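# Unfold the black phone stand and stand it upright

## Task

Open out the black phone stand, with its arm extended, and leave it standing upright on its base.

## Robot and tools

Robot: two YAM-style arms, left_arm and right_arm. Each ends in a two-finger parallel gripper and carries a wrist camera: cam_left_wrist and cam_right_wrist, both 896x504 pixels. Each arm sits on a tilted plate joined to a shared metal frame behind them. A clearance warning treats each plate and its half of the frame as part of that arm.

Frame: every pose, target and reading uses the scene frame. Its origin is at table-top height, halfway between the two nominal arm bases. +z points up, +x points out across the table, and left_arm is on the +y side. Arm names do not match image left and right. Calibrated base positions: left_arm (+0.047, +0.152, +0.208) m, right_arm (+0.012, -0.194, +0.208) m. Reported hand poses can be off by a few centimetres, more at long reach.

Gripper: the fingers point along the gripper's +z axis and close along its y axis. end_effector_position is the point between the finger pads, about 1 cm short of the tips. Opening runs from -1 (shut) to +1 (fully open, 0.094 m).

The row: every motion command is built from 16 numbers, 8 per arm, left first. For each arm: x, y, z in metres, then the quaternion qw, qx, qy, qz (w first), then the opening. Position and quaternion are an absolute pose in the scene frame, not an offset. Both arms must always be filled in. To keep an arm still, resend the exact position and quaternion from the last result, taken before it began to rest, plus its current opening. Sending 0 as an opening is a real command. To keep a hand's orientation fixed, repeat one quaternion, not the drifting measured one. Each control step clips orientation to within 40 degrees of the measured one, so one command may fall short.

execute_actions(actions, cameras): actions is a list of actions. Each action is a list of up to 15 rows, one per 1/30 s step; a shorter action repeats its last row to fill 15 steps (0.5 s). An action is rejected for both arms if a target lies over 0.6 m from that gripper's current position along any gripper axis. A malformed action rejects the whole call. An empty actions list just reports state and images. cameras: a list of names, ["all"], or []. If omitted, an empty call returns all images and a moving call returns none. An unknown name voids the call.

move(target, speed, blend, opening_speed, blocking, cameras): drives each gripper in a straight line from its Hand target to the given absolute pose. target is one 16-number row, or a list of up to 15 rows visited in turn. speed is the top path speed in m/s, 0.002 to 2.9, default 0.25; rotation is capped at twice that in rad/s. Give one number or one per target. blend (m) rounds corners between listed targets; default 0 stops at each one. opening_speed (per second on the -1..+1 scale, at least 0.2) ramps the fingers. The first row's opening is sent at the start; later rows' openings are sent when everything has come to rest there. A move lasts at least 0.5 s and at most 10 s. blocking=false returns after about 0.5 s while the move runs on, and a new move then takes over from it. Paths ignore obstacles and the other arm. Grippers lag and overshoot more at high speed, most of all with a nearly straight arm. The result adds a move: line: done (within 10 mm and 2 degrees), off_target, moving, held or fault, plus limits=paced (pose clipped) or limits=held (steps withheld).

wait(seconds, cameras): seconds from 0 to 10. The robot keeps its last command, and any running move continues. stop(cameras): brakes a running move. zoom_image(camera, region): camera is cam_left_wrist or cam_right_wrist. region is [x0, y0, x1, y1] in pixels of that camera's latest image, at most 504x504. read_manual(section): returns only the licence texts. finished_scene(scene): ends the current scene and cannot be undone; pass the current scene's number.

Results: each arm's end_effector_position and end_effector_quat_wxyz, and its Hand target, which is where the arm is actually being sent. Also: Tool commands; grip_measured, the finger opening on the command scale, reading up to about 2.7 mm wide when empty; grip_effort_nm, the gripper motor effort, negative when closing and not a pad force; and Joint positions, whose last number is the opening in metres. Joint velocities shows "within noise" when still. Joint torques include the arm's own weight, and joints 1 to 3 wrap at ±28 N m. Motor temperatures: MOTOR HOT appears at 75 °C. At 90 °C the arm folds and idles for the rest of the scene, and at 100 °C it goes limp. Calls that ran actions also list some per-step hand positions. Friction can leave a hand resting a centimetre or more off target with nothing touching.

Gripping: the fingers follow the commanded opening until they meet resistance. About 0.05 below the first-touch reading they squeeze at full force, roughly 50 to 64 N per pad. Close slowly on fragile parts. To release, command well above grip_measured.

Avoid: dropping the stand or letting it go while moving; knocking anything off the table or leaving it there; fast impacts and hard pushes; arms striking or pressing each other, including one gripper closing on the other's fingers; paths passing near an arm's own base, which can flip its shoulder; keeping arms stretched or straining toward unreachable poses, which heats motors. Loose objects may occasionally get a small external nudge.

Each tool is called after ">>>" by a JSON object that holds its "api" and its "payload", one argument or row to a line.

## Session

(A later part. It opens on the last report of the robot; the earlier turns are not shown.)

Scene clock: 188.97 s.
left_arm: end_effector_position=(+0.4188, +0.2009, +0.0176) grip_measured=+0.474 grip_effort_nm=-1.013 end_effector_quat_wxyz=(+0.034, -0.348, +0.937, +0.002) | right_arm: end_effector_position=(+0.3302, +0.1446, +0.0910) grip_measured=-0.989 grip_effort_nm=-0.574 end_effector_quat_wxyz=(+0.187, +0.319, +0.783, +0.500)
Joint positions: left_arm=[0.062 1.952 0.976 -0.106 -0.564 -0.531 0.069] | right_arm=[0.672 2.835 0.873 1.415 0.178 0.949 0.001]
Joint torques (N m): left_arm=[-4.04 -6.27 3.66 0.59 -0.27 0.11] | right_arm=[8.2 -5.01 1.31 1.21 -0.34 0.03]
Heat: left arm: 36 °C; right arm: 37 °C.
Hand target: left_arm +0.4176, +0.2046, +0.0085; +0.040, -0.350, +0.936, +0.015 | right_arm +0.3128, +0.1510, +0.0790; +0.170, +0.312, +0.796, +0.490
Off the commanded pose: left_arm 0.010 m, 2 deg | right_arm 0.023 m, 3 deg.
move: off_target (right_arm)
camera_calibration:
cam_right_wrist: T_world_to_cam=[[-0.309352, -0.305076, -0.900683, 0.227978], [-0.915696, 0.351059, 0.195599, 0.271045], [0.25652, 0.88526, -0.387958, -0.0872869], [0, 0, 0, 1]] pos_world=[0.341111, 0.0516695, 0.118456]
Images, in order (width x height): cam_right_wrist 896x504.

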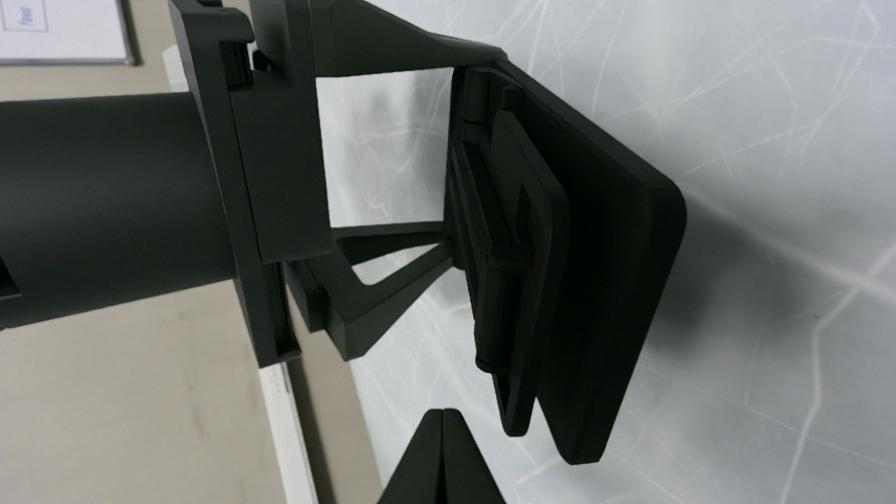

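>>> {"api": "move", "payload": {
  "target": [
    [0.418,0.2045,0.008,0.041,-0.35,0.936,0.015,-0.1,0.28,0.11,0.11,0.17,0.312,0.795,0.49,-1],
    [0.418,0.2045,0.03,0.041,-0.35,0.936,0.015,-0.1,0.33,-0.1,0.22,0.2,0.28,0.745,0.57,-1],
    [0.418,0.2045,0.03,0.041,-0.35,0.936,0.015,-0.1,0.33,-0.2,0.27,0.2,0.28,0.745,0.57,0]
  ],
  "speed": 0.15
}}

>>> {"api": "move", "payload": {
  "target": [
    [0.42,0.18,0.15,0.041,-0.35,0.936,0.015,-0.1,0.33,-0.2,0.27,0.2,0.28,0.745,0.57,0],
    [0.42,0.05,0.27,0.043,-0.19,0.981,0.008,-0.1,0.33,-0.2,0.27,0.2,0.28,0.745,0.57,0]
  ],
  "speed": 0.12,
  "cameras": ["all"]
}}

Scene clock: 199.10 s.
left_arm: end_effector_position=(+0.4147, +0.2045, +0.0188) grip_measured=+0.474 grip_effort_nm=-1.018 end_effector_quat_wxyz=(+0.030, -0.351, +0.936, +0.014) | right_arm: end_effector_position=(+0.3288, -0.2002, +0.2666) grip_measured=-0.002 grip_effort_nm=0.164 end_effector_quat_wxyz=(+0.201, +0.290, +0.747, +0.563)
Joint positions: left_arm=[0.06 1.948 0.976 -0.127 -0.588 -0.547 0.069] | right_arm=[-0.223 0.873 0.397 -0.135 -0.731 0.46 0.047]
Joint torques (N m): left_arm=[-6.94 -11.07 3.06 -0.05 -0.2 -0.11] | right_arm=[0.79 -1.8 5.27 0.6 -0.9 -0.24]
Heat: left arm: 38 °C; right arm: 37 °C.
Hand target: left_arm +0.4180, +0.2044, +0.0296; +0.041, -0.350, +0.936, +0.015 | right_arm +0.3300, -0.2000, +0.2700; +0.200, +0.281, +0.746, +0.570
Off the commanded pose: left_arm 0.012 m, 1 deg | right_arm 0.004 m, 1 deg.
move: off_target (left_arm)
camera_calibration:
cam_left_wrist: T_world_to_cam=[[0.673569, -0.738866, -0.0195344, -0.129359], [-0.683498, -0.632718, 0.364003, 0.447472], [-0.281309, -0.23183, -0.931193, 0.267826], [0, 0, 0, 1]] pos_world=[0.468321, 0.249635, 0.0839889]
cam_right_wrist: T_world_to_cam=[[-0.203991, -0.205737, -0.95711, 0.280861], [-0.943548, 0.301939, 0.136197, 0.371499], [0.260968, 0.930863, -0.255715, 0.25883], [0, 0, 0, 1]] pos_world=[0.340274, -0.295322, 0.284405]

Scene clock: 202.43 s.
left_arm: end_effector_position=(+0.4194, +0.0581, +0.2652) grip_measured=+0.474 grip_effort_nm=-1.013 end_effector_quat_wxyz=(+0.037, -0.196, +0.980, +0.009) | right_arm: end_effector_position=(+0.3287, -0.2001, +0.2667) grip_measured=-0.002 grip_effort_nm=0.164 end_effector_quat_wxyz=(+0.201, +0.290, +0.747, +0.564)
Joint positions: left_arm=[-0.696 1.968 1.56 -1.266 -0.73 -1.157 0.069] | right_arm=[-0.223 0.873 0.397 -0.135 -0.731 0.46 0.047]
Joint torques (N m): left_arm=[-8.66 -5.46 9.58 -0.15 -0.1 -0.12] | right_arm=[0.59 -1.65 5.16 0.62 -0.94 -0.23]
Heat: left arm: 38 °C; right arm: 36 °C.
Hand target: left_arm +0.4199, +0.0501, +0.2700; +0.043, -0.190, +0.981, +0.008 | right_arm +0.3300, -0.2000, +0.2700; +0.200, +0.281, +0.745, +0.570
Off the commanded pose: left_arm 0.009 m, 1 deg | right_arm 0.004 m, 1 deg.
move: done
camera_calibration:
cam_left_wrist: T_world_to_cam=[[0.405823, -0.913808, -0.0161891, -0.114345], [-0.852416, -0.384829, 0.353969, 0.327496], [-0.32969, -0.129849, -0.935117, 0.480019], [0, 0, 0, 1]] pos_world=[0.483824, 0.0838702, 0.3311]
cam_right_wrist: T_world_to_cam=[[-0.204028, -0.205398, -0.957175, 0.280992], [-0.943643, 0.301535, 0.136437, 0.371345], [0.260598, 0.931068, -0.255344, 0.258912], [0, 0, 0, 1]] pos_world=[0.340275, -0.295323, 0.284404]

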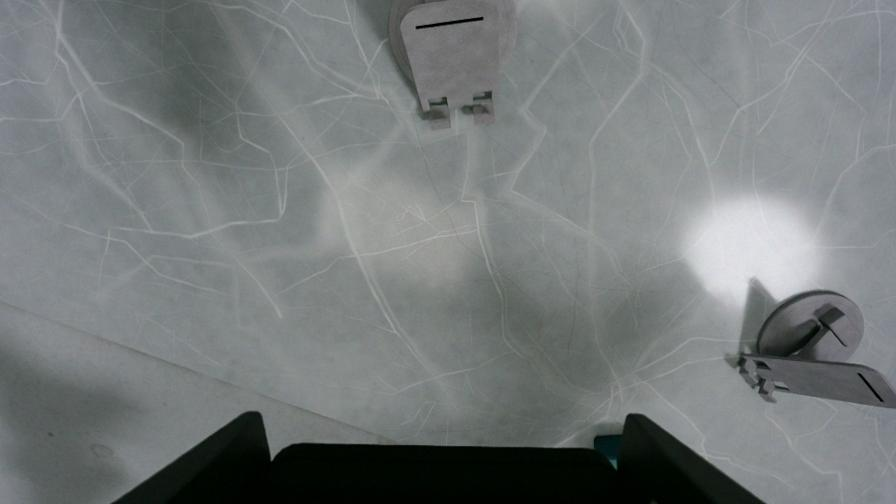

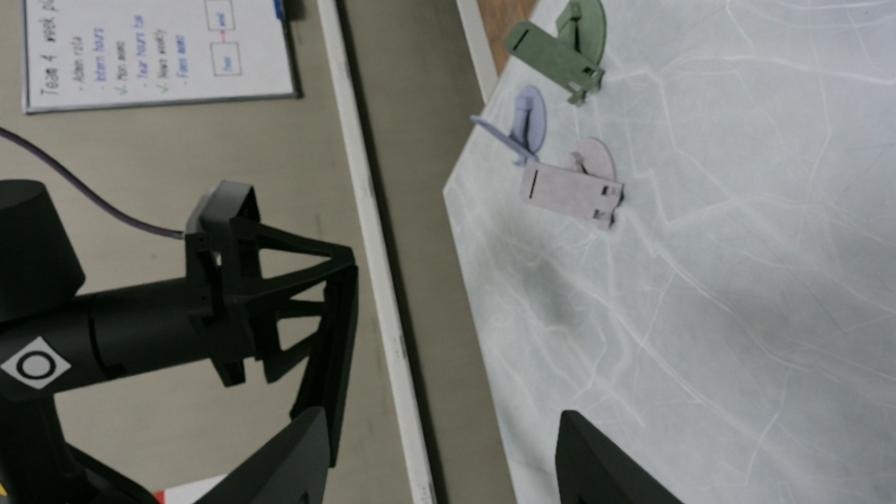

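>>> {"api": "move", "payload": {
  "target": [
    [0.42,0.05,0.27,0.043,-0.19,0.981,0.008,-0.1,0.29,-0.06,0.325,0.2,0.28,0.745,0.57,-0.3]
  ],
  "speed": 0.12,
  "cameras": ["cam_right_wrist"]
}}

Scene clock: 210.70 s.
left_arm: end_effector_position=(+0.4192, +0.0583, +0.2652) grip_measured=+0.474 grip_effort_nm=-1.009 end_effector_quat_wxyz=(+0.037, -0.196, +0.980, +0.009) | right_arm: end_effector_position=(+0.2949, -0.0629, +0.3290) grip_measured=-0.298 grip_effort_nm=-0.071 end_effector_quat_wxyz=(+0.202, +0.282, +0.743, +0.572)
Joint positions: left_arm=[-0.696 1.968 1.56 -1.268 -0.73 -1.157 0.069] | right_arm=[0.764 0.973 0.223 0.317 0.12 0.954 0.033]
Joint torques (N m): left_arm=[-8.65 -5.6 9.5 -0.17 -0.1 -0.13] | right_arm=[2.74 0.5 3.9 1.67 -0.36 -0.03]
Heat: left arm: 36 °C; right arm: 36 °C.
Hand target: left_arm +0.4199, +0.0501, +0.2701; +0.043, -0.190, +0.981, +0.008 | right_arm +0.2900, -0.0601, +0.3249; +0.200, +0.280, +0.746, +0.570
Off the commanded pose: left_arm 0.010 m, 1 deg | right_arm 0.007 m, 0 deg.
move: done
camera_calibration:
cam_right_wrist: T_world_to_cam=[[-0.182899, -0.195613, -0.963475, 0.35838], [-0.949828, 0.288073, 0.121822, 0.295394], [0.253721, 0.937417, -0.238487, 0.152743], [0, 0, 0, 1]] pos_world=[0.307367, -0.158175, 0.345732]
Images, in order (width x height): cam_right_wrist 896x504.

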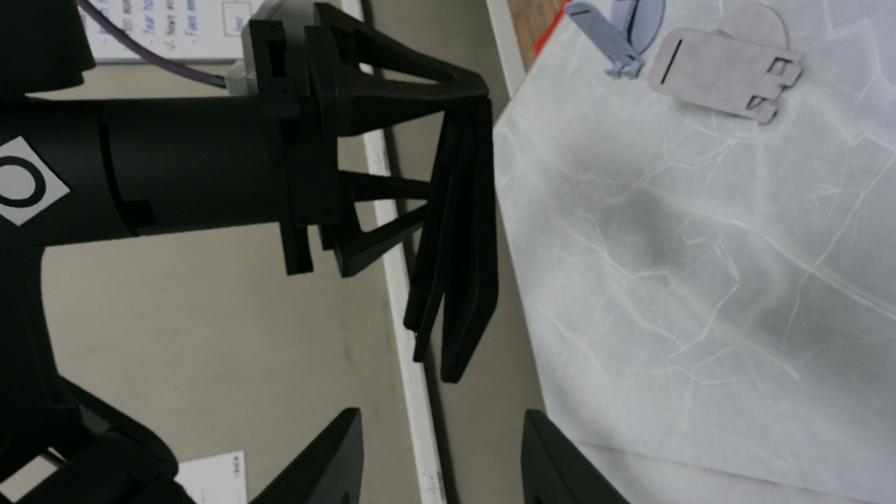

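>>> {"api": "move", "payload": {
  "target": [
    [0.42,0.05,0.27,0.043,-0.19,0.981,0.008,-0.1,0.312,-0.03,0.318,0.2,0.28,0.745,0.57,-1]
  ],
  "speed": 0.08,
  "cameras": ["cam_right_wrist"]
}}

Scene clock: 217.10 s.
left_arm: end_effector_position=(+0.4191, +0.0583, +0.2652) grip_measured=+0.474 grip_effort_nm=-1.013 end_effector_quat_wxyz=(+0.037, -0.196, +0.980, +0.009) | right_arm: end_effector_position=(+0.3060, -0.0314, +0.3112) grip_measured=-0.989 grip_effort_nm=-0.569 end_effector_quat_wxyz=(+0.194, +0.278, +0.752, +0.565)
Joint positions: left_arm=[-0.696 1.968 1.56 -1.268 -0.73 -1.158 0.069] | right_arm=[0.765 1.272 0.246 0.563 0.121 0.954 0.001]
Joint torques (N m): left_arm=[-8.66 -5.5 9.58 -0.17 -0.1 -0.12] | right_arm=[3.15 -0.54 5.81 1.66 -0.36 -0.04]
Heat: left arm: 36 °C; right arm: 35 °C.
Hand target: left_arm +0.4199, +0.0501, +0.2701; +0.043, -0.190, +0.981, +0.008 | right_arm +0.3117, -0.0302, +0.3181; +0.200, +0.280, +0.746, +0.571
Off the commanded pose: left_arm 0.010 m, 1 deg | right_arm 0.009 m, 1 deg.
move: done
camera_calibration:
cam_right_wrist: T_world_to_cam=[[-0.194934, -0.215378, -0.956877, 0.350389], [-0.952619, 0.273821, 0.132433, 0.296064], [0.23349, 0.937355, -0.25855, 0.128541], [0, 0, 0, 1]] pos_world=[0.320325, -0.126091, 0.329305]
Images, in order (width x height): cam_right_wrist 896x504.

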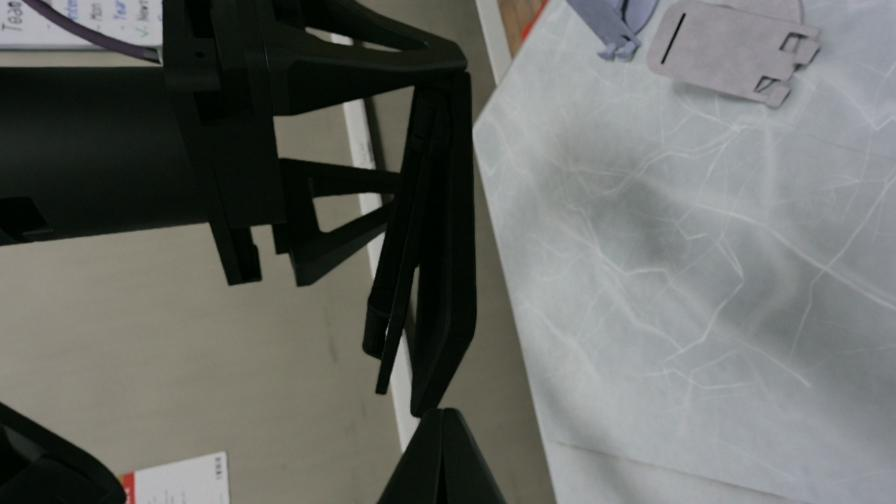

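>>> {"api": "move", "payload": {
  "target": [
    [0.42,0.05,0.27,0.043,-0.19,0.981,0.008,-0.1,0.307,-0.034,0.329,0.2,0.28,0.745,0.57,-1]
  ],
  "speed": 0.08,
  "cameras": ["cam_right_wrist"]
}}

Scene clock: 220.33 s.
left_arm: end_effector_position=(+0.4191, +0.0583, +0.2652) grip_measured=+0.474 grip_effort_nm=-1.013 end_effector_quat_wxyz=(+0.037, -0.196, +0.980, +0.009) | right_arm: end_effector_position=(+0.3046, -0.0334, +0.3213) grip_measured=-0.989 grip_effort_nm=-0.579 end_effector_quat_wxyz=(+0.197, +0.280, +0.749, +0.568)
Joint positions: left_arm=[-0.696 1.968 1.56 -1.268 -0.73 -1.158 0.069] | right_arm=[0.798 1.227 0.255 0.517 0.152 0.968 0.001]
Joint torques (N m): left_arm=[-8.61 -5.49 9.61 -0.18 -0.12 -0.11] | right_arm=[3.62 -2.24 6.27 1.24 -0.32 -0.02]
Heat: left arm: 36 °C; right arm: 35 °C.
Hand target: left_arm +0.4199, +0.0501, +0.2701; +0.043, -0.190, +0.981, +0.008 | right_arm +0.3069, -0.0340, +0.3289; +0.200, +0.280, +0.746, +0.571
Off the commanded pose: left_arm 0.010 m, 1 deg | right_arm 0.008 m, 1 deg.
move: done
camera_calibration:
cam_right_wrist: T_world_to_cam=[[-0.190917, -0.208758, -0.959151, 0.359085], [-0.951386, 0.279941, 0.128442, 0.29501], [0.241692, 0.937045, -0.252054, 0.128764], [0, 0, 0, 1]] pos_world=[0.318103, -0.128282, 0.33898]
Images, in order (width x height): cam_right_wrist 896x504.

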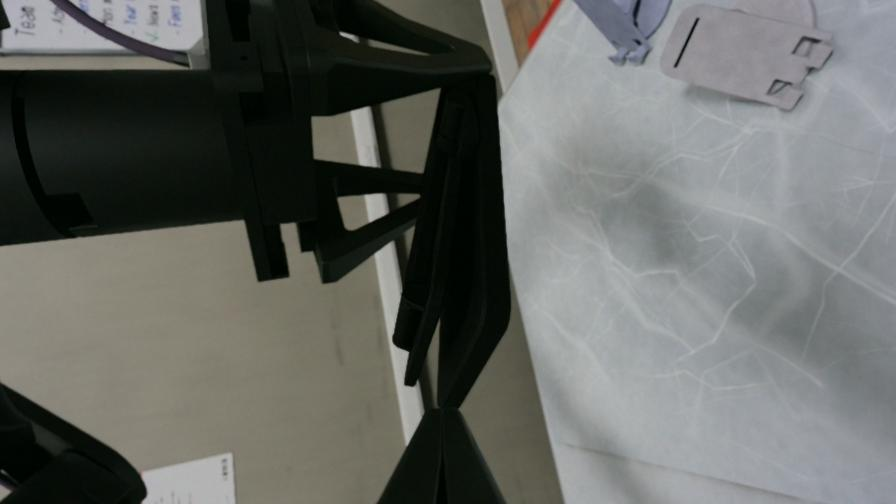

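>>> {"api": "move", "payload": {
  "target": [
    [0.42,0.05,0.27,0.043,-0.19,0.981,0.008,-0.1,0.307,-0.034,0.334,0.2,0.28,0.745,0.57,-1],
    [0.42,0.05,0.27,0.043,-0.19,0.981,0.008,-0.1,0.324,-0.014,0.327,0.2,0.28,0.745,0.57,-1]
  ],
  "speed": 0.08,
  "cameras": ["cam_right_wrist"]
}}

Scene clock: 224.33 s.
left_arm: end_effector_position=(+0.4191, +0.0583, +0.2652) grip_measured=+0.474 grip_effort_nm=-1.018 end_effector_quat_wxyz=(+0.037, -0.196, +0.980, +0.009) | right_arm: end_effector_position=(+0.3169, -0.0146, +0.3232) grip_measured=-0.989 grip_effort_nm=-0.569 end_effector_quat_wxyz=(+0.195, +0.277, +0.751, +0.567)
Joint positions: left_arm=[-0.696 1.968 1.56 -1.268 -0.73 -1.158 0.069] | right_arm=[0.812 1.366 0.32 0.585 0.16 0.973 0.001]
Joint torques (N m): left_arm=[-8.62 -5.61 9.54 -0.17 -0.1 -0.12] | right_arm=[2.3 -0.95 6.02 1.68 -0.43 -0.07]
Heat: left arm: 35 °C; right arm: 35 °C.
Hand target: left_arm +0.4199, +0.0501, +0.2701; +0.043, -0.190, +0.981, +0.008 | right_arm +0.3239, -0.0143, +0.3270; +0.200, +0.280, +0.746, +0.570
Off the commanded pose: left_arm 0.010 m, 1 deg | right_arm 0.008 m, 1 deg.
move: done
camera_calibration:
cam_right_wrist: T_world_to_cam=[[-0.19029, -0.212448, -0.958465, 0.366688], [-0.953238, 0.273477, 0.128635, 0.301675], [0.23479, 0.938124, -0.254554, 0.111709], [0, 0, 0, 1]] pos_world=[0.331118, -0.109396, 0.341087]
Images, in order (width x height): cam_right_wrist 896x504.

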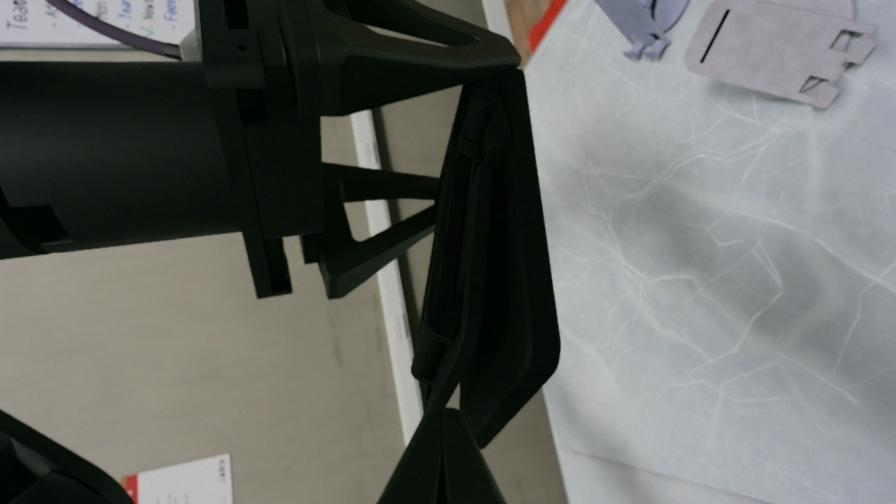

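>>> {"api": "move", "payload": {
  "target": [
    [0.42,0.05,0.27,0.043,-0.19,0.981,0.008,-0.1,0.326,-0.012,0.322,0.2,0.28,0.745,0.57,-1],
    [0.42,0.05,0.27,0.043,-0.19,0.981,0.008,-0.1,0.336,0.004,0.315,0.2,0.28,0.745,0.57,-1]
  ],
  "speed": 0.05,
  "cameras": ["cam_right_wrist"]
}}

Scene clock: 228.30 s.
left_arm: end_effector_position=(+0.4203, +0.0591, +0.2660) grip_measured=+0.474 grip_effort_nm=-1.018 end_effector_quat_wxyz=(+0.039, -0.197, +0.980, +0.010) | right_arm: end_effector_position=(+0.3282, +0.0012, +0.3074) grip_measured=-0.989 grip_effort_nm=-0.569 end_effector_quat_wxyz=(+0.192, +0.284, +0.754, +0.560)
Joint positions: left_arm=[-0.696 1.968 1.564 -1.271 -0.735 -1.158 0.069] | right_arm=[0.788 1.525 0.355 0.698 0.156 0.973 0.001]
Joint torques (N m): left_arm=[-8.68 -5.38 9.2 -0.13 -0.07 -0.12] | right_arm=[2.76 -1.51 5.67 1.74 -0.58 -0.16]
Heat: left arm: 35 °C; right arm: 35 °C.
Hand target: left_arm +0.4199, +0.0502, +0.2701; +0.043, -0.190, +0.981, +0.008 | right_arm +0.3357, +0.0036, +0.3149; +0.200, +0.280, +0.746, +0.570
Off the commanded pose: left_arm 0.010 m, 1 deg | right_arm 0.011 m, 2 deg.
move: off_target (right_arm)
camera_calibration:
cam_right_wrist: T_world_to_cam=[[-0.209409, -0.221754, -0.952351, 0.361397], [-0.948434, 0.283071, 0.142635, 0.304247], [0.237953, 0.933111, -0.269597, 0.0937445], [0, 0, 0, 1]] pos_world=[0.341931, -0.0934562, 0.326053]
Images, in order (width x height): cam_right_wrist 896x504.

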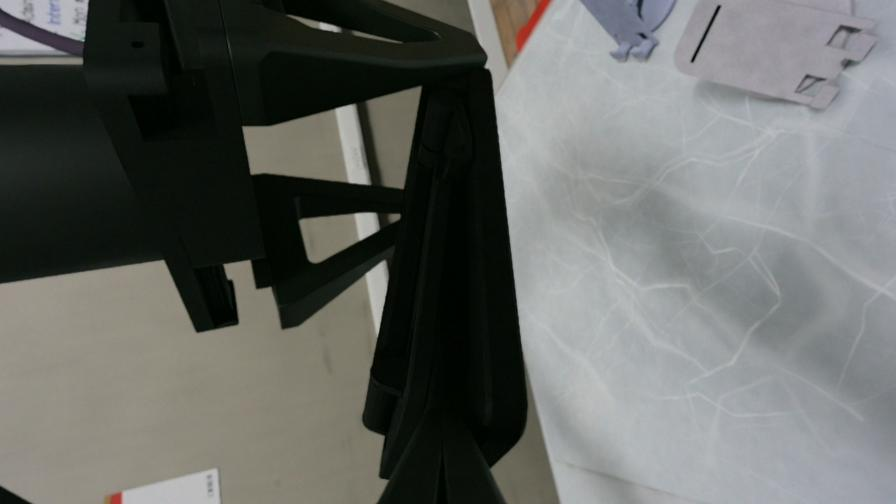

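>>> {"api": "move", "payload": {
  "target": [
    [0.42,0.05,0.27,0.043,-0.19,0.981,0.008,-0.1,0.345,0.017,0.313,0.2,0.28,0.745,0.57,-1]
  ],
  "speed": 0.05
}}

>>> {"api": "move", "payload": {
  "target": [
    [0.42,0.05,0.27,0.043,-0.19,0.981,0.008,-0.1,0.345,0.017,0.313,0.2,0.28,0.745,0.57,0.2]
  ],
  "opening_speed": 0.4,
  "cameras": ["cam_right_wrist"]
}}

Scene clock: 231.37 s.
left_arm: end_effector_position=(+0.4266, +0.0691, +0.2681) grip_measured=+0.474 grip_effort_nm=-1.013 end_effector_quat_wxyz=(+0.061, -0.191, +0.979, +0.032) | right_arm: end_effector_position=(+0.3337, +0.0128, +0.3027) grip_measured=-0.989 grip_effort_nm=-0.564 end_effector_quat_wxyz=(+0.189, +0.283, +0.758, +0.557)
Joint positions: left_arm=[-0.696 1.968 1.569 -1.288 -0.796 -1.153 0.069] | right_arm=[0.788 1.603 0.392 0.728 0.156 0.973 0.001]
Joint torques (N m): left_arm=[-8.66 -5.53 8.69 0.01 0.57 -0.17] | right_arm=[3.71 -1.42 6.57 1.82 -0.57 -0.15]
Heat: left arm: 35 °C; right arm: 35 °C.
Hand target: left_arm +0.4198, +0.0506, +0.2704; +0.044, -0.190, +0.981, +0.008 | right_arm +0.3445, +0.0162, +0.3131; +0.200, +0.280, +0.746, +0.570
Off the commanded pose: left_arm 0.020 m, 3 deg | right_arm 0.016 m, 2 deg.
move: off_target (left_arm, right_arm)
camera_calibration:
cam_left_wrist: T_world_to_cam=[[0.39802, -0.915974, -0.0507148, -0.0943848], [-0.868681, -0.394088, 0.300146, 0.35884], [-0.294912, -0.075409, -0.952544, 0.472579], [0, 0, 0, 1]] pos_world=[0.488654, 0.0905973, 0.337662]
cam_right_wrist: T_world_to_cam=[[-0.213354, -0.229175, -0.949715, 0.361331], [-0.94941, 0.277923, 0.14622, 0.306183], [0.230437, 0.932865, -0.276877, 0.0851935], [0, 0, 0, 1]] pos_world=[0.348152, -0.0817613, 0.321979]

Scene clock: 234.57 s.
left_arm: end_effector_position=(+0.4230, +0.0608, +0.2658) grip_measured=+0.474 grip_effort_nm=-1.009 end_effector_quat_wxyz=(+0.046, -0.197, +0.979, +0.017) | right_arm: end_effector_position=(+0.3448, +0.0139, +0.3217) grip_measured=+0.197 grip_effort_nm=0.188 end_effector_quat_wxyz=(+0.202, +0.283, +0.734, +0.583)
Joint positions: left_arm=[-0.696 1.974 1.569 -1.273 -0.754 -1.16 0.069] | right_arm=[0.788 1.603 0.411 0.776 0.125 0.973 0.056]
Joint torques (N m): left_arm=[-8.72 -5.97 8.79 -0.13 0.15 -0.1] | right_arm=[3.45 -1.37 4.94 1.34 -0.31 -0.2]
Heat: left arm: 35 °C; right arm: 35 °C.
Hand target: left_arm +0.4199, +0.0501, +0.2700; +0.043, -0.190, +0.981, +0.008 | right_arm +0.3447, +0.0167, +0.3130; +0.200, +0.280, +0.746, +0.571
Off the commanded pose: left_arm 0.012 m, 1 deg | right_arm 0.009 m, 2 deg.
move: off_target (left_arm)
camera_calibration:
cam_right_wrist: T_world_to_cam=[[-0.176116, -0.169419, -0.969681, 0.374781], [-0.9503, 0.286183, 0.122595, 0.321439], [0.256737, 0.943078, -0.2114, 0.0565339], [0, 0, 0, 1]] pos_world=[0.356954, -0.0818112, 0.335963]
Images, in order (width x height): cam_right_wrist 896x504.

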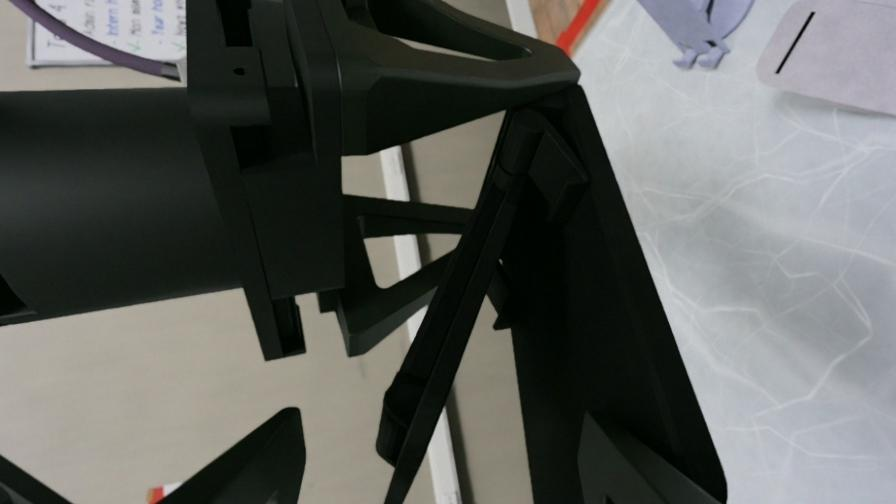

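>>> {"api": "move", "payload": {
  "target": [
    [0.42,0.05,0.27,0.043,-0.19,0.981,0.008,-0.1,0.355,0.024,0.325,0.2,0.28,0.745,0.57,1]
  ],
  "opening_speed": 0.4,
  "cameras": ["cam_right_wrist"]
}}

Scene clock: 238.13 s.
left_arm: end_effector_position=(+0.4216, +0.0586, +0.2656) grip_measured=+0.474 grip_effort_nm=-1.018 end_effector_quat_wxyz=(+0.041, -0.199, +0.979, +0.012) | right_arm: end_effector_position=(+0.3616, +0.0173, +0.3349) grip_measured=+0.997 grip_effort_nm=0.193 end_effector_quat_wxyz=(+0.210, +0.288, +0.729, +0.585)
Joint positions: left_arm=[-0.696 1.974 1.569 -1.271 -0.74 -1.162 0.069] | right_arm=[0.793 1.615 0.483 0.737 0.14 0.973 0.094]
Joint torques (N m): left_arm=[-8.64 -5.87 8.85 -0.15 -0.04 -0.08] | right_arm=[4.98 -1.98 4.9 1.08 -0.24 -0.09]
Heat: left arm: 35 °C; right arm: 35 °C.
Hand target: left_arm +0.4199, +0.0501, +0.2699; +0.043, -0.190, +0.981, +0.008 | right_arm +0.3548, +0.0234, +0.3251; +0.201, +0.280, +0.745, +0.571
Off the commanded pose: left_arm 0.010 m, 1 deg | right_arm 0.014 m, 3 deg.
move: off_target (right_arm)
camera_calibration:
cam_right_wrist: T_world_to_cam=[[-0.169651, -0.160865, -0.972287, 0.389467], [-0.945697, 0.304143, 0.114691, 0.335448], [0.277265, 0.938946, -0.203728, 0.0418508], [0, 0, 0, 1]] pos_world=[0.371702, -0.0786684, 0.348727]
Images, in order (width x height): cam_right_wrist 896x504.

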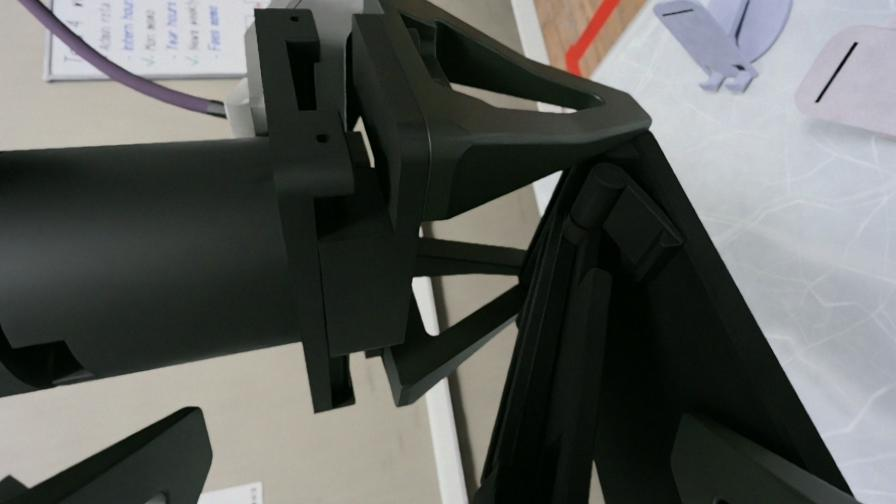

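>>> {"api": "move", "payload": {
  "target": [
    [0.42,0.05,0.27,0.043,-0.19,0.981,0.008,-0.1,0.31,-0.04,0.345,0.2,0.28,0.745,0.57,0.6],
    [0.42,0.05,0.27,0.043,-0.19,0.981,0.008,-0.1,0.295,-0.035,0.37,0.203,0.389,0.797,0.415,0.3]
  ],
  "speed": 0.12,
  "cameras": ["cam_right_wrist"]
}}

Scene clock: 248.20 s.
left_arm: end_effector_position=(+0.4211, +0.0581, +0.2655) grip_measured=+0.474 grip_effort_nm=-1.018 end_effector_quat_wxyz=(+0.039, -0.199, +0.979, +0.011) | right_arm: end_effector_position=(+0.2948, -0.0342, +0.3664) grip_measured=+0.302 grip_effort_nm=-0.081 end_effector_quat_wxyz=(+0.198, +0.389, +0.795, +0.421)
Joint positions: left_arm=[-0.696 1.974 1.569 -1.271 -0.736 -1.162 0.069] | right_arm=[1.186 1.316 0.649 -0.161 0.767 1.427 0.061]
Joint torques (N m): left_arm=[-8.58 -5.9 8.69 -0.14 -0.06 -0.08] | right_arm=[3.73 -0.2 7.27 1.14 0.13 0.1]
Heat: left arm: 35 °C; right arm: 34 °C.
Hand target: left_arm +0.4199, +0.0501, +0.2699; +0.043, -0.190, +0.981, +0.008 | right_arm +0.2950, -0.0350, +0.3700; +0.203, +0.389, +0.797, +0.416
Off the commanded pose: left_arm 0.009 m, 1 deg | right_arm 0.004 m, 1 deg.
move: done
camera_calibration:
cam_right_wrist: T_world_to_cam=[[-0.449593, -0.35186, -0.821012, 0.421102], [-0.831543, 0.500526, 0.240851, 0.211177], [0.326192, 0.790992, -0.51762, 0.210751], [0, 0, 0, 1]] pos_world=[0.296182, -0.124233, 0.403956]
Images, in order (width x height): cam_right_wrist 896x504.

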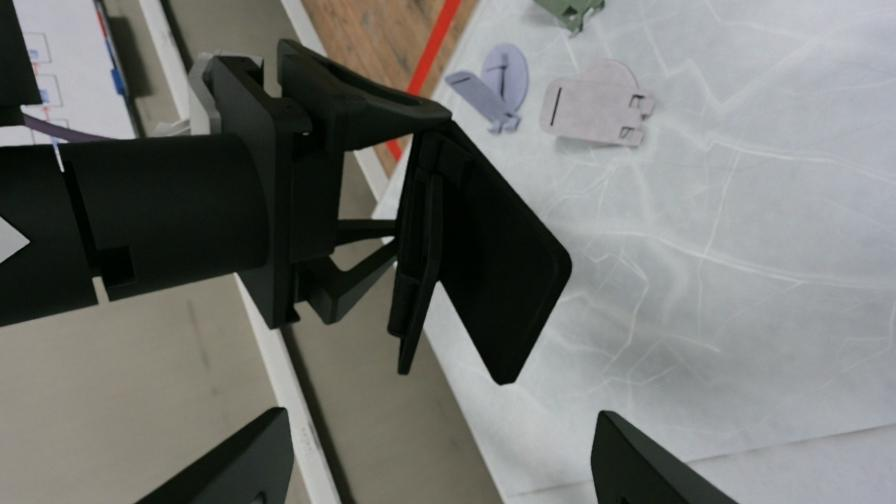

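>>> {"api": "move", "payload": {
  "target": [
    [0.42,0.05,0.27,0.043,-0.19,0.981,0.008,-0.1,0.307,-0.012,0.366,0.203,0.389,0.797,0.415,0.3]
  ],
  "speed": 0.08,
  "cameras": ["cam_right_wrist"]
}}

Scene clock: 253.43 s.
left_arm: end_effector_position=(+0.4210, +0.0581, +0.2655) grip_measured=+0.474 grip_effort_nm=-1.013 end_effector_quat_wxyz=(+0.039, -0.199, +0.979, +0.011) | right_arm: end_effector_position=(+0.3010, -0.0132, +0.3612) grip_measured=+0.302 grip_effort_nm=-0.081 end_effector_quat_wxyz=(+0.199, +0.386, +0.800, +0.413)
Joint positions: left_arm=[-0.696 1.974 1.569 -1.271 -0.735 -1.162 0.069] | right_arm=[1.178 1.432 0.686 -0.097 0.768 1.421 0.061]
Joint torques (N m): left_arm=[-8.68 -5.9 8.79 -0.14 -0.04 -0.05] | right_arm=[2.76 -0.43 7.1 1.52 -0.01 -0.13]
Heat: left arm: 35 °C; right arm: 34 °C.
Hand target: left_arm +0.4199, +0.0501, +0.2699; +0.043, -0.190, +0.981, +0.008 | right_arm +0.3069, -0.0122, +0.3661; +0.203, +0.389, +0.797, +0.415
Off the commanded pose: left_arm 0.009 m, 1 deg | right_arm 0.008 m, 1 deg.
move: done
camera_calibration:
cam_right_wrist: T_world_to_cam=[[-0.45192, -0.369684, -0.811851, 0.424085], [-0.832503, 0.501737, 0.234945, 0.20947], [0.320481, 0.782044, -0.534508, 0.197013], [0, 0, 0, 1]] pos_world=[0.302897, -0.102394, 0.400385]
Images, in order (width x height): cam_right_wrist 896x504.

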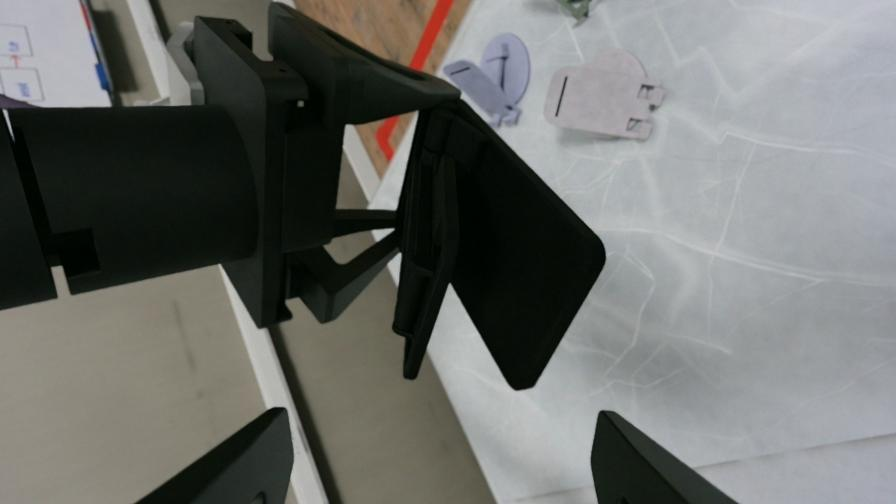

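>>> {"api": "move", "payload": {
  "target": [
    [0.42,0.05,0.27,0.043,-0.19,0.981,0.008,-0.1,0.31,-0.008,0.371,0.203,0.389,0.797,0.415,0.3],
    [0.42,0.05,0.27,0.043,-0.19,0.981,0.008,-0.1,0.333,0.014,0.346,0.203,0.389,0.797,0.415,0.3]
  ],
  "speed": 0.08,
  "cameras": ["cam_right_wrist"]
}}

Scene clock: 258.13 s.
left_arm: end_effector_position=(+0.4210, +0.0581, +0.2655) grip_measured=+0.474 grip_effort_nm=-1.018 end_effector_quat_wxyz=(+0.039, -0.199, +0.979, +0.011) | right_arm: end_effector_position=(+0.3291, +0.0105, +0.3437) grip_measured=+0.302 grip_effort_nm=-0.076 end_effector_quat_wxyz=(+0.202, +0.391, +0.798, +0.412)
Joint positions: left_arm=[-0.696 1.974 1.569 -1.271 -0.735 -1.162 0.069] | right_arm=[1.088 1.581 0.717 0.086 0.716 1.334 0.061]
Joint torques (N m): left_arm=[-8.69 -5.85 8.75 -0.13 -0.06 -0.06] | right_arm=[3.55 -1.58 6.5 1.53 -0.23 -0.1]
Heat: left arm: 35 °C; right arm: 35 °C.
Hand target: left_arm +0.4199, +0.0501, +0.2699; +0.043, -0.190, +0.981, +0.008 | right_arm +0.3329, +0.0138, +0.3459; +0.203, +0.389, +0.797, +0.415
Off the commanded pose: left_arm 0.009 m, 1 deg | right_arm 0.006 m, 0 deg.
move: done
camera_calibration:
cam_right_wrist: T_world_to_cam=[[-0.454514, -0.364112, -0.81292, 0.432542], [-0.826721, 0.512178, 0.232822, 0.223812], [0.331587, 0.777879, -0.533811, 0.156357], [0, 0, 0, 1]] pos_world=[0.32978, -0.0787648, 0.382979]
Images, in order (width x height): cam_right_wrist 896x504.

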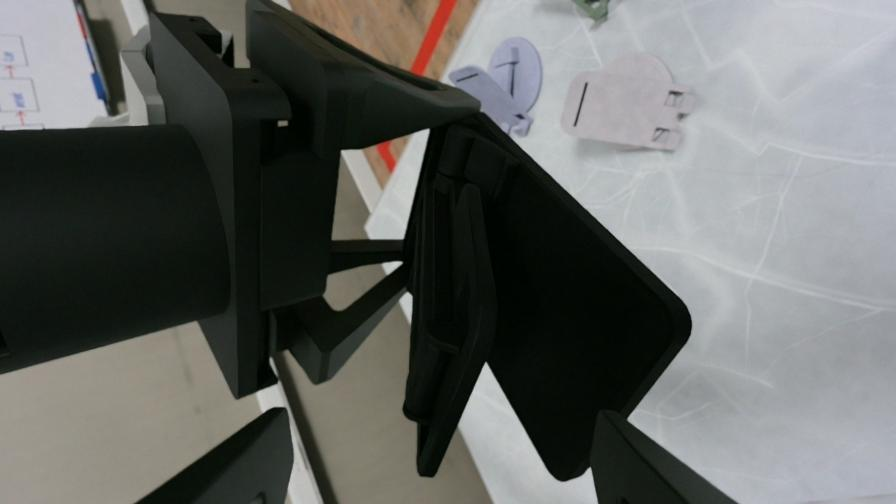

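>>> {"api": "move", "payload": {
  "target": [
    [0.42,0.05,0.27,0.043,-0.19,0.981,0.008,-0.1,0.341,0.028,0.339,0.203,0.389,0.797,0.415,0.3]
  ],
  "speed": 0.08
}}

>>> {"api": "move", "payload": {
  "target": [
    [0.42,0.05,0.27,0.043,-0.19,0.981,0.008,-0.1,0.341,0.028,0.339,0.203,0.389,0.797,0.415,-1]
  ],
  "opening_speed": 0.4,
  "cameras": ["all"]
}}

Scene clock: 261.43 s.
left_arm: end_effector_position=(+0.4210, +0.0581, +0.2655) grip_measured=+0.474 grip_effort_nm=-1.013 end_effector_quat_wxyz=(+0.039, -0.199, +0.979, +0.011) | right_arm: end_effector_position=(+0.3362, +0.0239, +0.3366) grip_measured=+0.302 grip_effort_nm=-0.081 end_effector_quat_wxyz=(+0.202, +0.390, +0.798, +0.412)
Joint positions: left_arm=[-0.696 1.974 1.569 -1.271 -0.735 -1.162 0.069] | right_arm=[1.07 1.654 0.739 0.146 0.703 1.317 0.061]
Joint torques (N m): left_arm=[-8.69 -5.94 8.77 -0.14 -0.06 -0.07] | right_arm=[3.56 -2.04 6.79 1.45 -0.19 -0.12]
Heat: left arm: 35 °C; right arm: 35 °C.
Hand target: left_arm +0.4199, +0.0501, +0.2699; +0.043, -0.190, +0.981, +0.008 | right_arm +0.3409, +0.0278, +0.3389; +0.203, +0.389, +0.797, +0.415
Off the commanded pose: left_arm 0.009 m, 1 deg | right_arm 0.007 m, 0 deg.
move: done
camera_calibration:
cam_left_wrist: T_world_to_cam=[[0.409984, -0.9119, -0.0187541, -0.116185], [-0.851645, -0.390093, 0.35004, 0.329763], [-0.326517, -0.127539, -0.936547, 0.479756], [0, 0, 0, 1]] pos_world=[0.485124, 0.0838772, 0.331704]
cam_right_wrist: T_world_to_cam=[[-0.454161, -0.365259, -0.812603, 0.43461], [-0.827314, 0.511351, 0.232534, 0.22481], [0.330591, 0.777885, -0.534419, 0.140322], [0, 0, 0, 1]] pos_world=[0.336982, -0.0653658, 0.37588]

Scene clock: 265.23 s.
left_arm: end_effector_position=(+0.4227, +0.0571, +0.2662) grip_measured=+0.474 grip_effort_nm=-1.013 end_effector_quat_wxyz=(+0.041, -0.204, +0.978, +0.008) | right_arm: end_effector_position=(+0.3378, +0.0225, +0.3357) grip_measured=-0.923 grip_effort_nm=-0.969 end_effector_quat_wxyz=(+0.197, +0.405, +0.791, +0.414)
Joint positions: left_arm=[-0.696 1.974 1.572 -1.265 -0.735 -1.168 0.069] | right_arm=[1.065 1.654 0.739 0.149 0.705 1.346 0.004]
Joint torques (N m): left_arm=[-8.64 -5.89 8.49 -0.22 -0.06 0.02] | right_arm=[4.21 -2.07 6.67 1.48 -0.22 -0.51]
Heat: left arm: 35 °C; right arm: 35 °C.
Hand target: left_arm +0.4199, +0.0501, +0.2699; +0.043, -0.190, +0.981, +0.008 | right_arm +0.3408, +0.0279, +0.3390; +0.203, +0.389, +0.797, +0.415
Off the commanded pose: left_arm 0.008 m, 2 deg | right_arm 0.007 m, 2 deg.
move: done
camera_calibration:
cam_left_wrist: T_world_to_cam=[[0.420418, -0.907258, -0.0115042, -0.124304], [-0.849014, -0.397837, 0.347709, 0.33061], [-0.320039, -0.136416, -0.937532, 0.478909], [0, 0, 0, 1]] pos_world=[0.486222, 0.0840839, 0.332607]
cam_right_wrist: T_world_to_cam=[[-0.475276, -0.340224, -0.811394, 0.440405], [-0.811278, 0.526362, 0.2545, 0.21396], [0.3405, 0.779224, -0.526184, 0.134198], [0, 0, 0, 1]] pos_world=[0.337201, -0.0673549, 0.373502]

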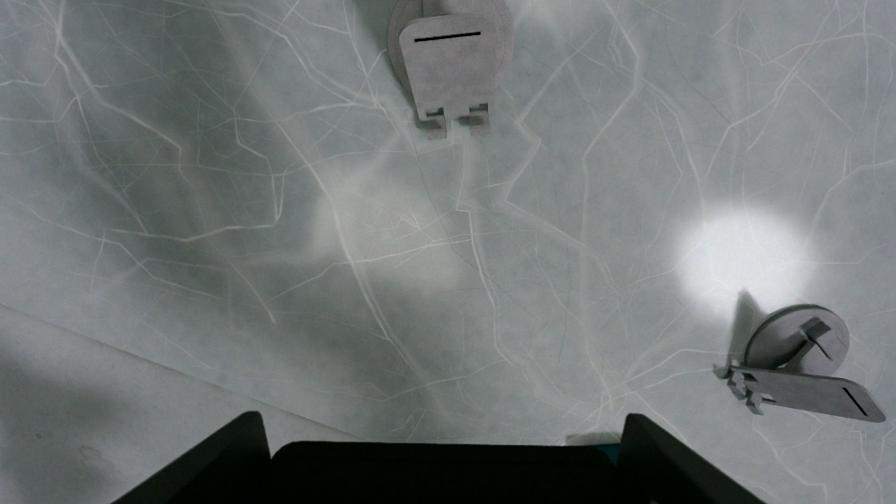

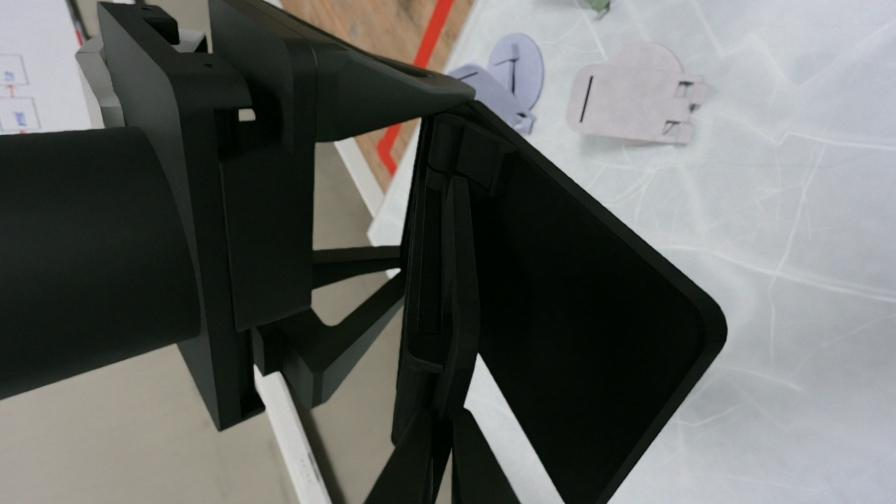

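>>> {"api": "move", "payload": {
  "target": [
    [0.42,0.05,0.27,0.043,-0.19,0.981,0.008,-0.1,0.3,0.01,0.372,0.203,0.389,0.797,0.415,-1]
  ],
  "speed": 0.06,
  "cameras": ["cam_right_wrist"]
}}

Scene clock: 270.30 s.
left_arm: end_effector_position=(+0.3971, +0.0363, +0.2734) grip_measured=+0.474 grip_effort_nm=-1.013 end_effector_quat_wxyz=(-0.014, -0.190, +0.981, -0.026) | right_arm: end_effector_position=(+0.3122, +0.0075, +0.3536) grip_measured=-0.933 grip_effort_nm=-0.984 end_effector_quat_wxyz=(+0.202, +0.423, +0.787, +0.402)
Joint positions: left_arm=[-0.73 1.974 1.572 -1.298 -0.602 -1.187 0.069] | right_arm=[1.172 1.574 0.739 -0.022 0.817 1.489 0.003]
Joint torques (N m): left_arm=[-5.64 -5.81 9.03 0.04 -1.37 0.17] | right_arm=[8.12 -5.19 6.42 0.85 -0.18 -0.35]
Heat: left arm: 35 °C; right arm: 35 °C.
Hand target: left_arm +0.4187, +0.0500, +0.2717; +0.040, -0.190, +0.981, +0.007 | right_arm +0.3007, +0.0100, +0.3710; +0.204, +0.389, +0.796, +0.416
Off the commanded pose: left_arm 0.027 m, 8 deg | right_arm 0.022 m, 4 deg.
move: off_target (left_arm, right_arm)
camera_calibration:
cam_right_wrist: T_world_to_cam=[[-0.500855, -0.329357, -0.800418, 0.441584], [-0.784853, 0.562695, 0.259577, 0.186149], [0.364898, 0.75822, -0.540325, 0.161593], [0, 0, 0, 1]] pos_world=[0.308304, -0.0818293, 0.392444]
Images, in order (width x height): cam_right_wrist 896x504.

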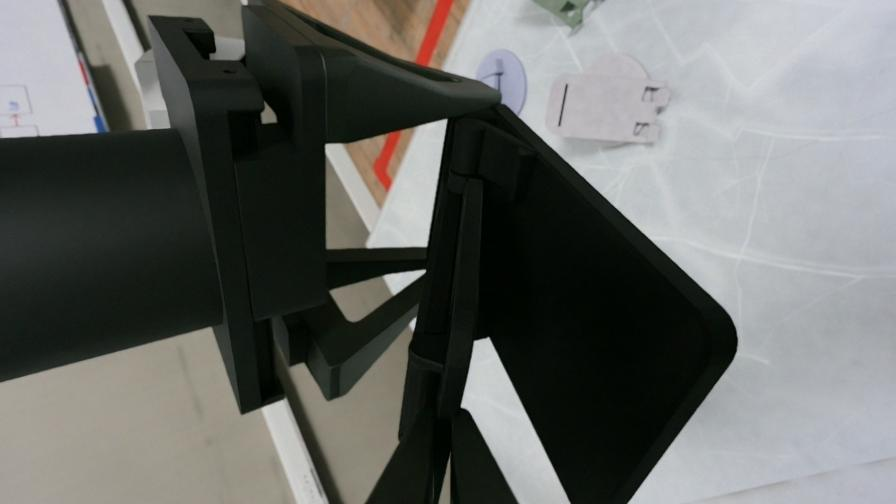

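>>> {"api": "move", "payload": {
  "target": [
    [0.465,0.07,0.24,0.043,-0.19,0.981,0.008,-0.1,0.27,-0.002,0.395,0.203,0.389,0.797,0.415,-1]
  ],
  "speed": 0.06,
  "cameras": ["cam_right_wrist"]
}}

Scene clock: 273.67 s.
left_arm: end_effector_position=(+0.4177, +0.0448, +0.2564) grip_measured=+0.474 grip_effort_nm=-1.018 end_effector_quat_wxyz=(-0.046, -0.178, +0.982, -0.040) | right_arm: end_effector_position=(+0.2826, -0.0002, +0.3746) grip_measured=-0.938 grip_effort_nm=-0.984 end_effector_quat_wxyz=(+0.198, +0.422, +0.786, +0.406)
Joint positions: left_arm=[-0.631 2.008 1.64 -1.288 -0.544 -1.059 0.069] | right_arm=[1.293 1.513 0.757 -0.203 0.881 1.633 0.003]
Joint torques (N m): left_arm=[-2.84 -5.91 10.41 0.53 -2 0.55] | right_arm=[8.5 -4.83 7.64 0.56 0.04 -0.29]
Heat: left arm: 35 °C; right arm: 35 °C.
Hand target: left_arm +0.4590, +0.0722, +0.2454; +0.033, -0.193, +0.981, +0.011 | right_arm +0.2710, -0.0016, +0.3938; +0.204, +0.389, +0.796, +0.417
Off the commanded pose: left_arm 0.056 m, 12 deg | right_arm 0.024 m, 4 deg.
move: off_target (left_arm, right_arm)
camera_calibration:
cam_right_wrist: T_world_to_cam=[[-0.500866, -0.322993, -0.803, 0.441979], [-0.78688, 0.556338, 0.267034, 0.159623], [0.36049, 0.765613, -0.532808, 0.187978], [0, 0, 0, 1]] pos_world=[0.279212, -0.0899669, 0.41244]
Images, in order (width x height): cam_right_wrist 896x504.

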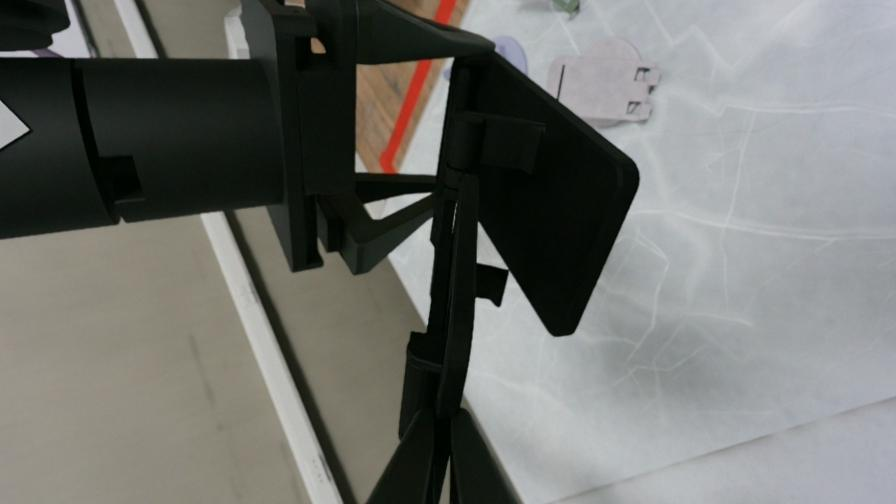

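Extending. More.

>>> {"api": "move", "payload": {
  "target": [
    [0.485,0.08,0.225,0.043,-0.19,0.981,0.008,-0.1,0.25,-0.012,0.415,0.203,0.389,0.797,0.415,-1]
  ],
  "speed": 0.06,
  "cameras": ["cam_right_wrist"]
}}

Scene clock: 276.17 s.
left_arm: end_effector_position=(+0.4044, +0.0381, +0.2626) grip_measured=+0.474 grip_effort_nm=-1.018 end_effector_quat_wxyz=(-0.115, -0.165, +0.977, -0.069) | right_arm: end_effector_position=(+0.2651, -0.0063, +0.3829) grip_measured=-0.940 grip_effort_nm=-0.984 end_effector_quat_wxyz=(+0.200, +0.422, +0.793, +0.391)
Joint positions: left_arm=[-0.609 2.029 1.699 -1.367 -0.403 -1.036 0.069] | right_arm=[1.367 1.513 0.807 -0.381 0.928 1.758 0.003]
Joint torques (N m): left_arm=[-0.32 -5.9 11.28 0.93 -3.26 0.74] | right_arm=[10.1 -5.82 8.36 0.49 0.14 -0.3]
Heat: left arm: 35 °C; right arm: 35 °C.
Hand target: left_arm +0.4702, +0.0856, +0.2400; +0.016, -0.197, +0.980, +0.014 | right_arm +0.2521, -0.0110, +0.4124; +0.204, +0.388, +0.796, +0.417
Off the commanded pose: left_arm 0.098 m, 20 deg | right_arm 0.036 m, 5 deg.
move: off_target (left_arm, right_arm)
camera_calibration:
cam_right_wrist: T_world_to_cam=[[-0.510952, -0.348242, -0.785911, 0.433935], [-0.783654, 0.564458, 0.25937, 0.149176], [0.35329, 0.748408, -0.561312, 0.216189], [0, 0, 0, 1]] pos_world=[0.262245, -0.0948863, 0.423692]
Images, in order (width x height): cam_right_wrist 896x504.

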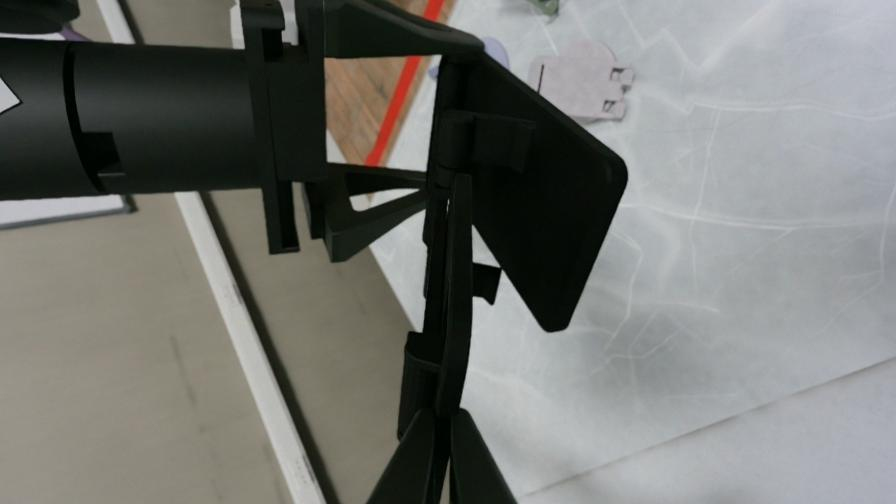

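>>> {"api": "move", "payload": {
  "target": [
    [0.415,0.042,0.265,0.043,-0.19,0.981,0.008,-0.1,0.275,-0.002,0.38,0.203,0.389,0.797,0.415,-1]
  ],
  "speed": 0.08,
  "cameras": ["all"]
}}

Scene clock: 282.87 s.
left_arm: end_effector_position=(+0.4106, +0.0409, +0.2597) grip_measured=+0.472 grip_effort_nm=-1.009 end_effector_quat_wxyz=(+0.009, -0.187, +0.982, +0.001) | right_arm: end_effector_position=(+0.2811, -0.0061, +0.3777) grip_measured=-0.940 grip_effort_nm=-0.984 end_effector_quat_wxyz=(+0.205, +0.423, +0.783, +0.407)
Joint positions: left_arm=[-0.706 2.014 1.584 -1.276 -0.673 -1.166 0.069] | right_arm=[1.305 1.489 0.749 -0.218 0.9 1.637 0.003]
Joint torques (N m): left_arm=[-9.01 -8.1 5.65 0.11 -0.62 -0.22] | right_arm=[3.89 -2.7 5.12 1.48 -0.37 -0.73]
Heat: left arm: 35 °C; right arm: 35 °C.
Hand target: left_arm +0.4149, +0.0419, +0.2654; +0.042, -0.190, +0.981, +0.008 | right_arm +0.2750, -0.0021, +0.3801; +0.203, +0.390, +0.797, +0.414
Off the commanded pose: left_arm 0.007 m, 4 deg | right_arm 0.008 m, 4 deg.
move: off_target (left_arm, right_arm)
camera_calibration:
cam_left_wrist: T_world_to_cam=[[0.387406, -0.921818, -0.0129292, -0.119487], [-0.839269, -0.358448, 0.408832, 0.294611], [-0.381503, -0.147533, -0.912518, 0.485832], [0, 0, 0, 1]] pos_world=[0.478894, 0.0671334, 0.321339]
cam_right_wrist: T_world_to_cam=[[-0.494272, -0.319988, -0.808271, 0.441965], [-0.785259, 0.563206, 0.257231, 0.164255], [0.372912, 0.761844, -0.529651, 0.19001], [0, 0, 0, 1]] pos_world=[0.276577, -0.0958443, 0.415615]

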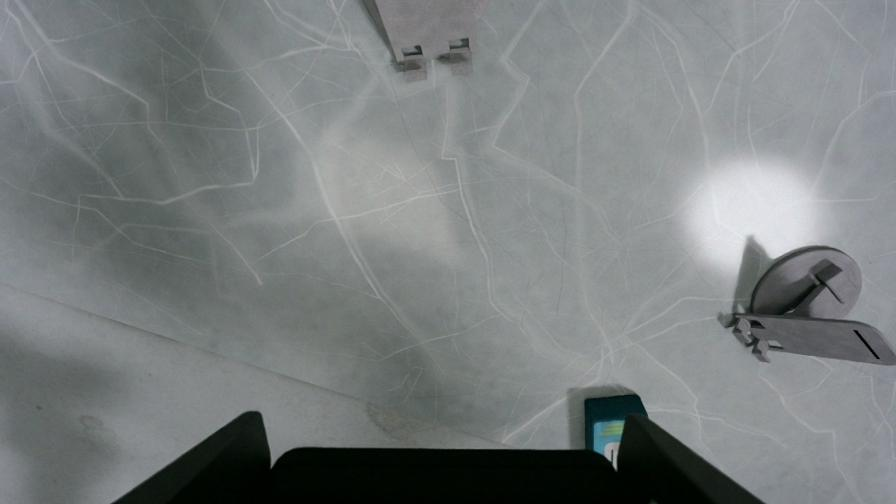

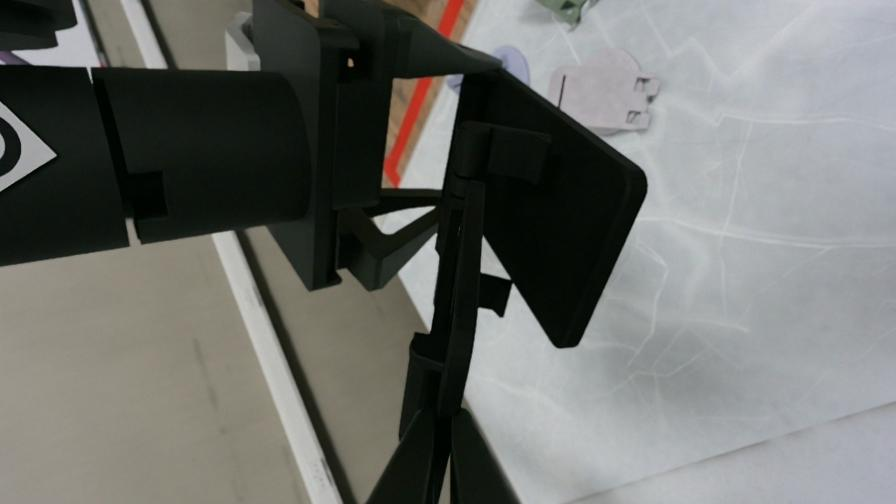

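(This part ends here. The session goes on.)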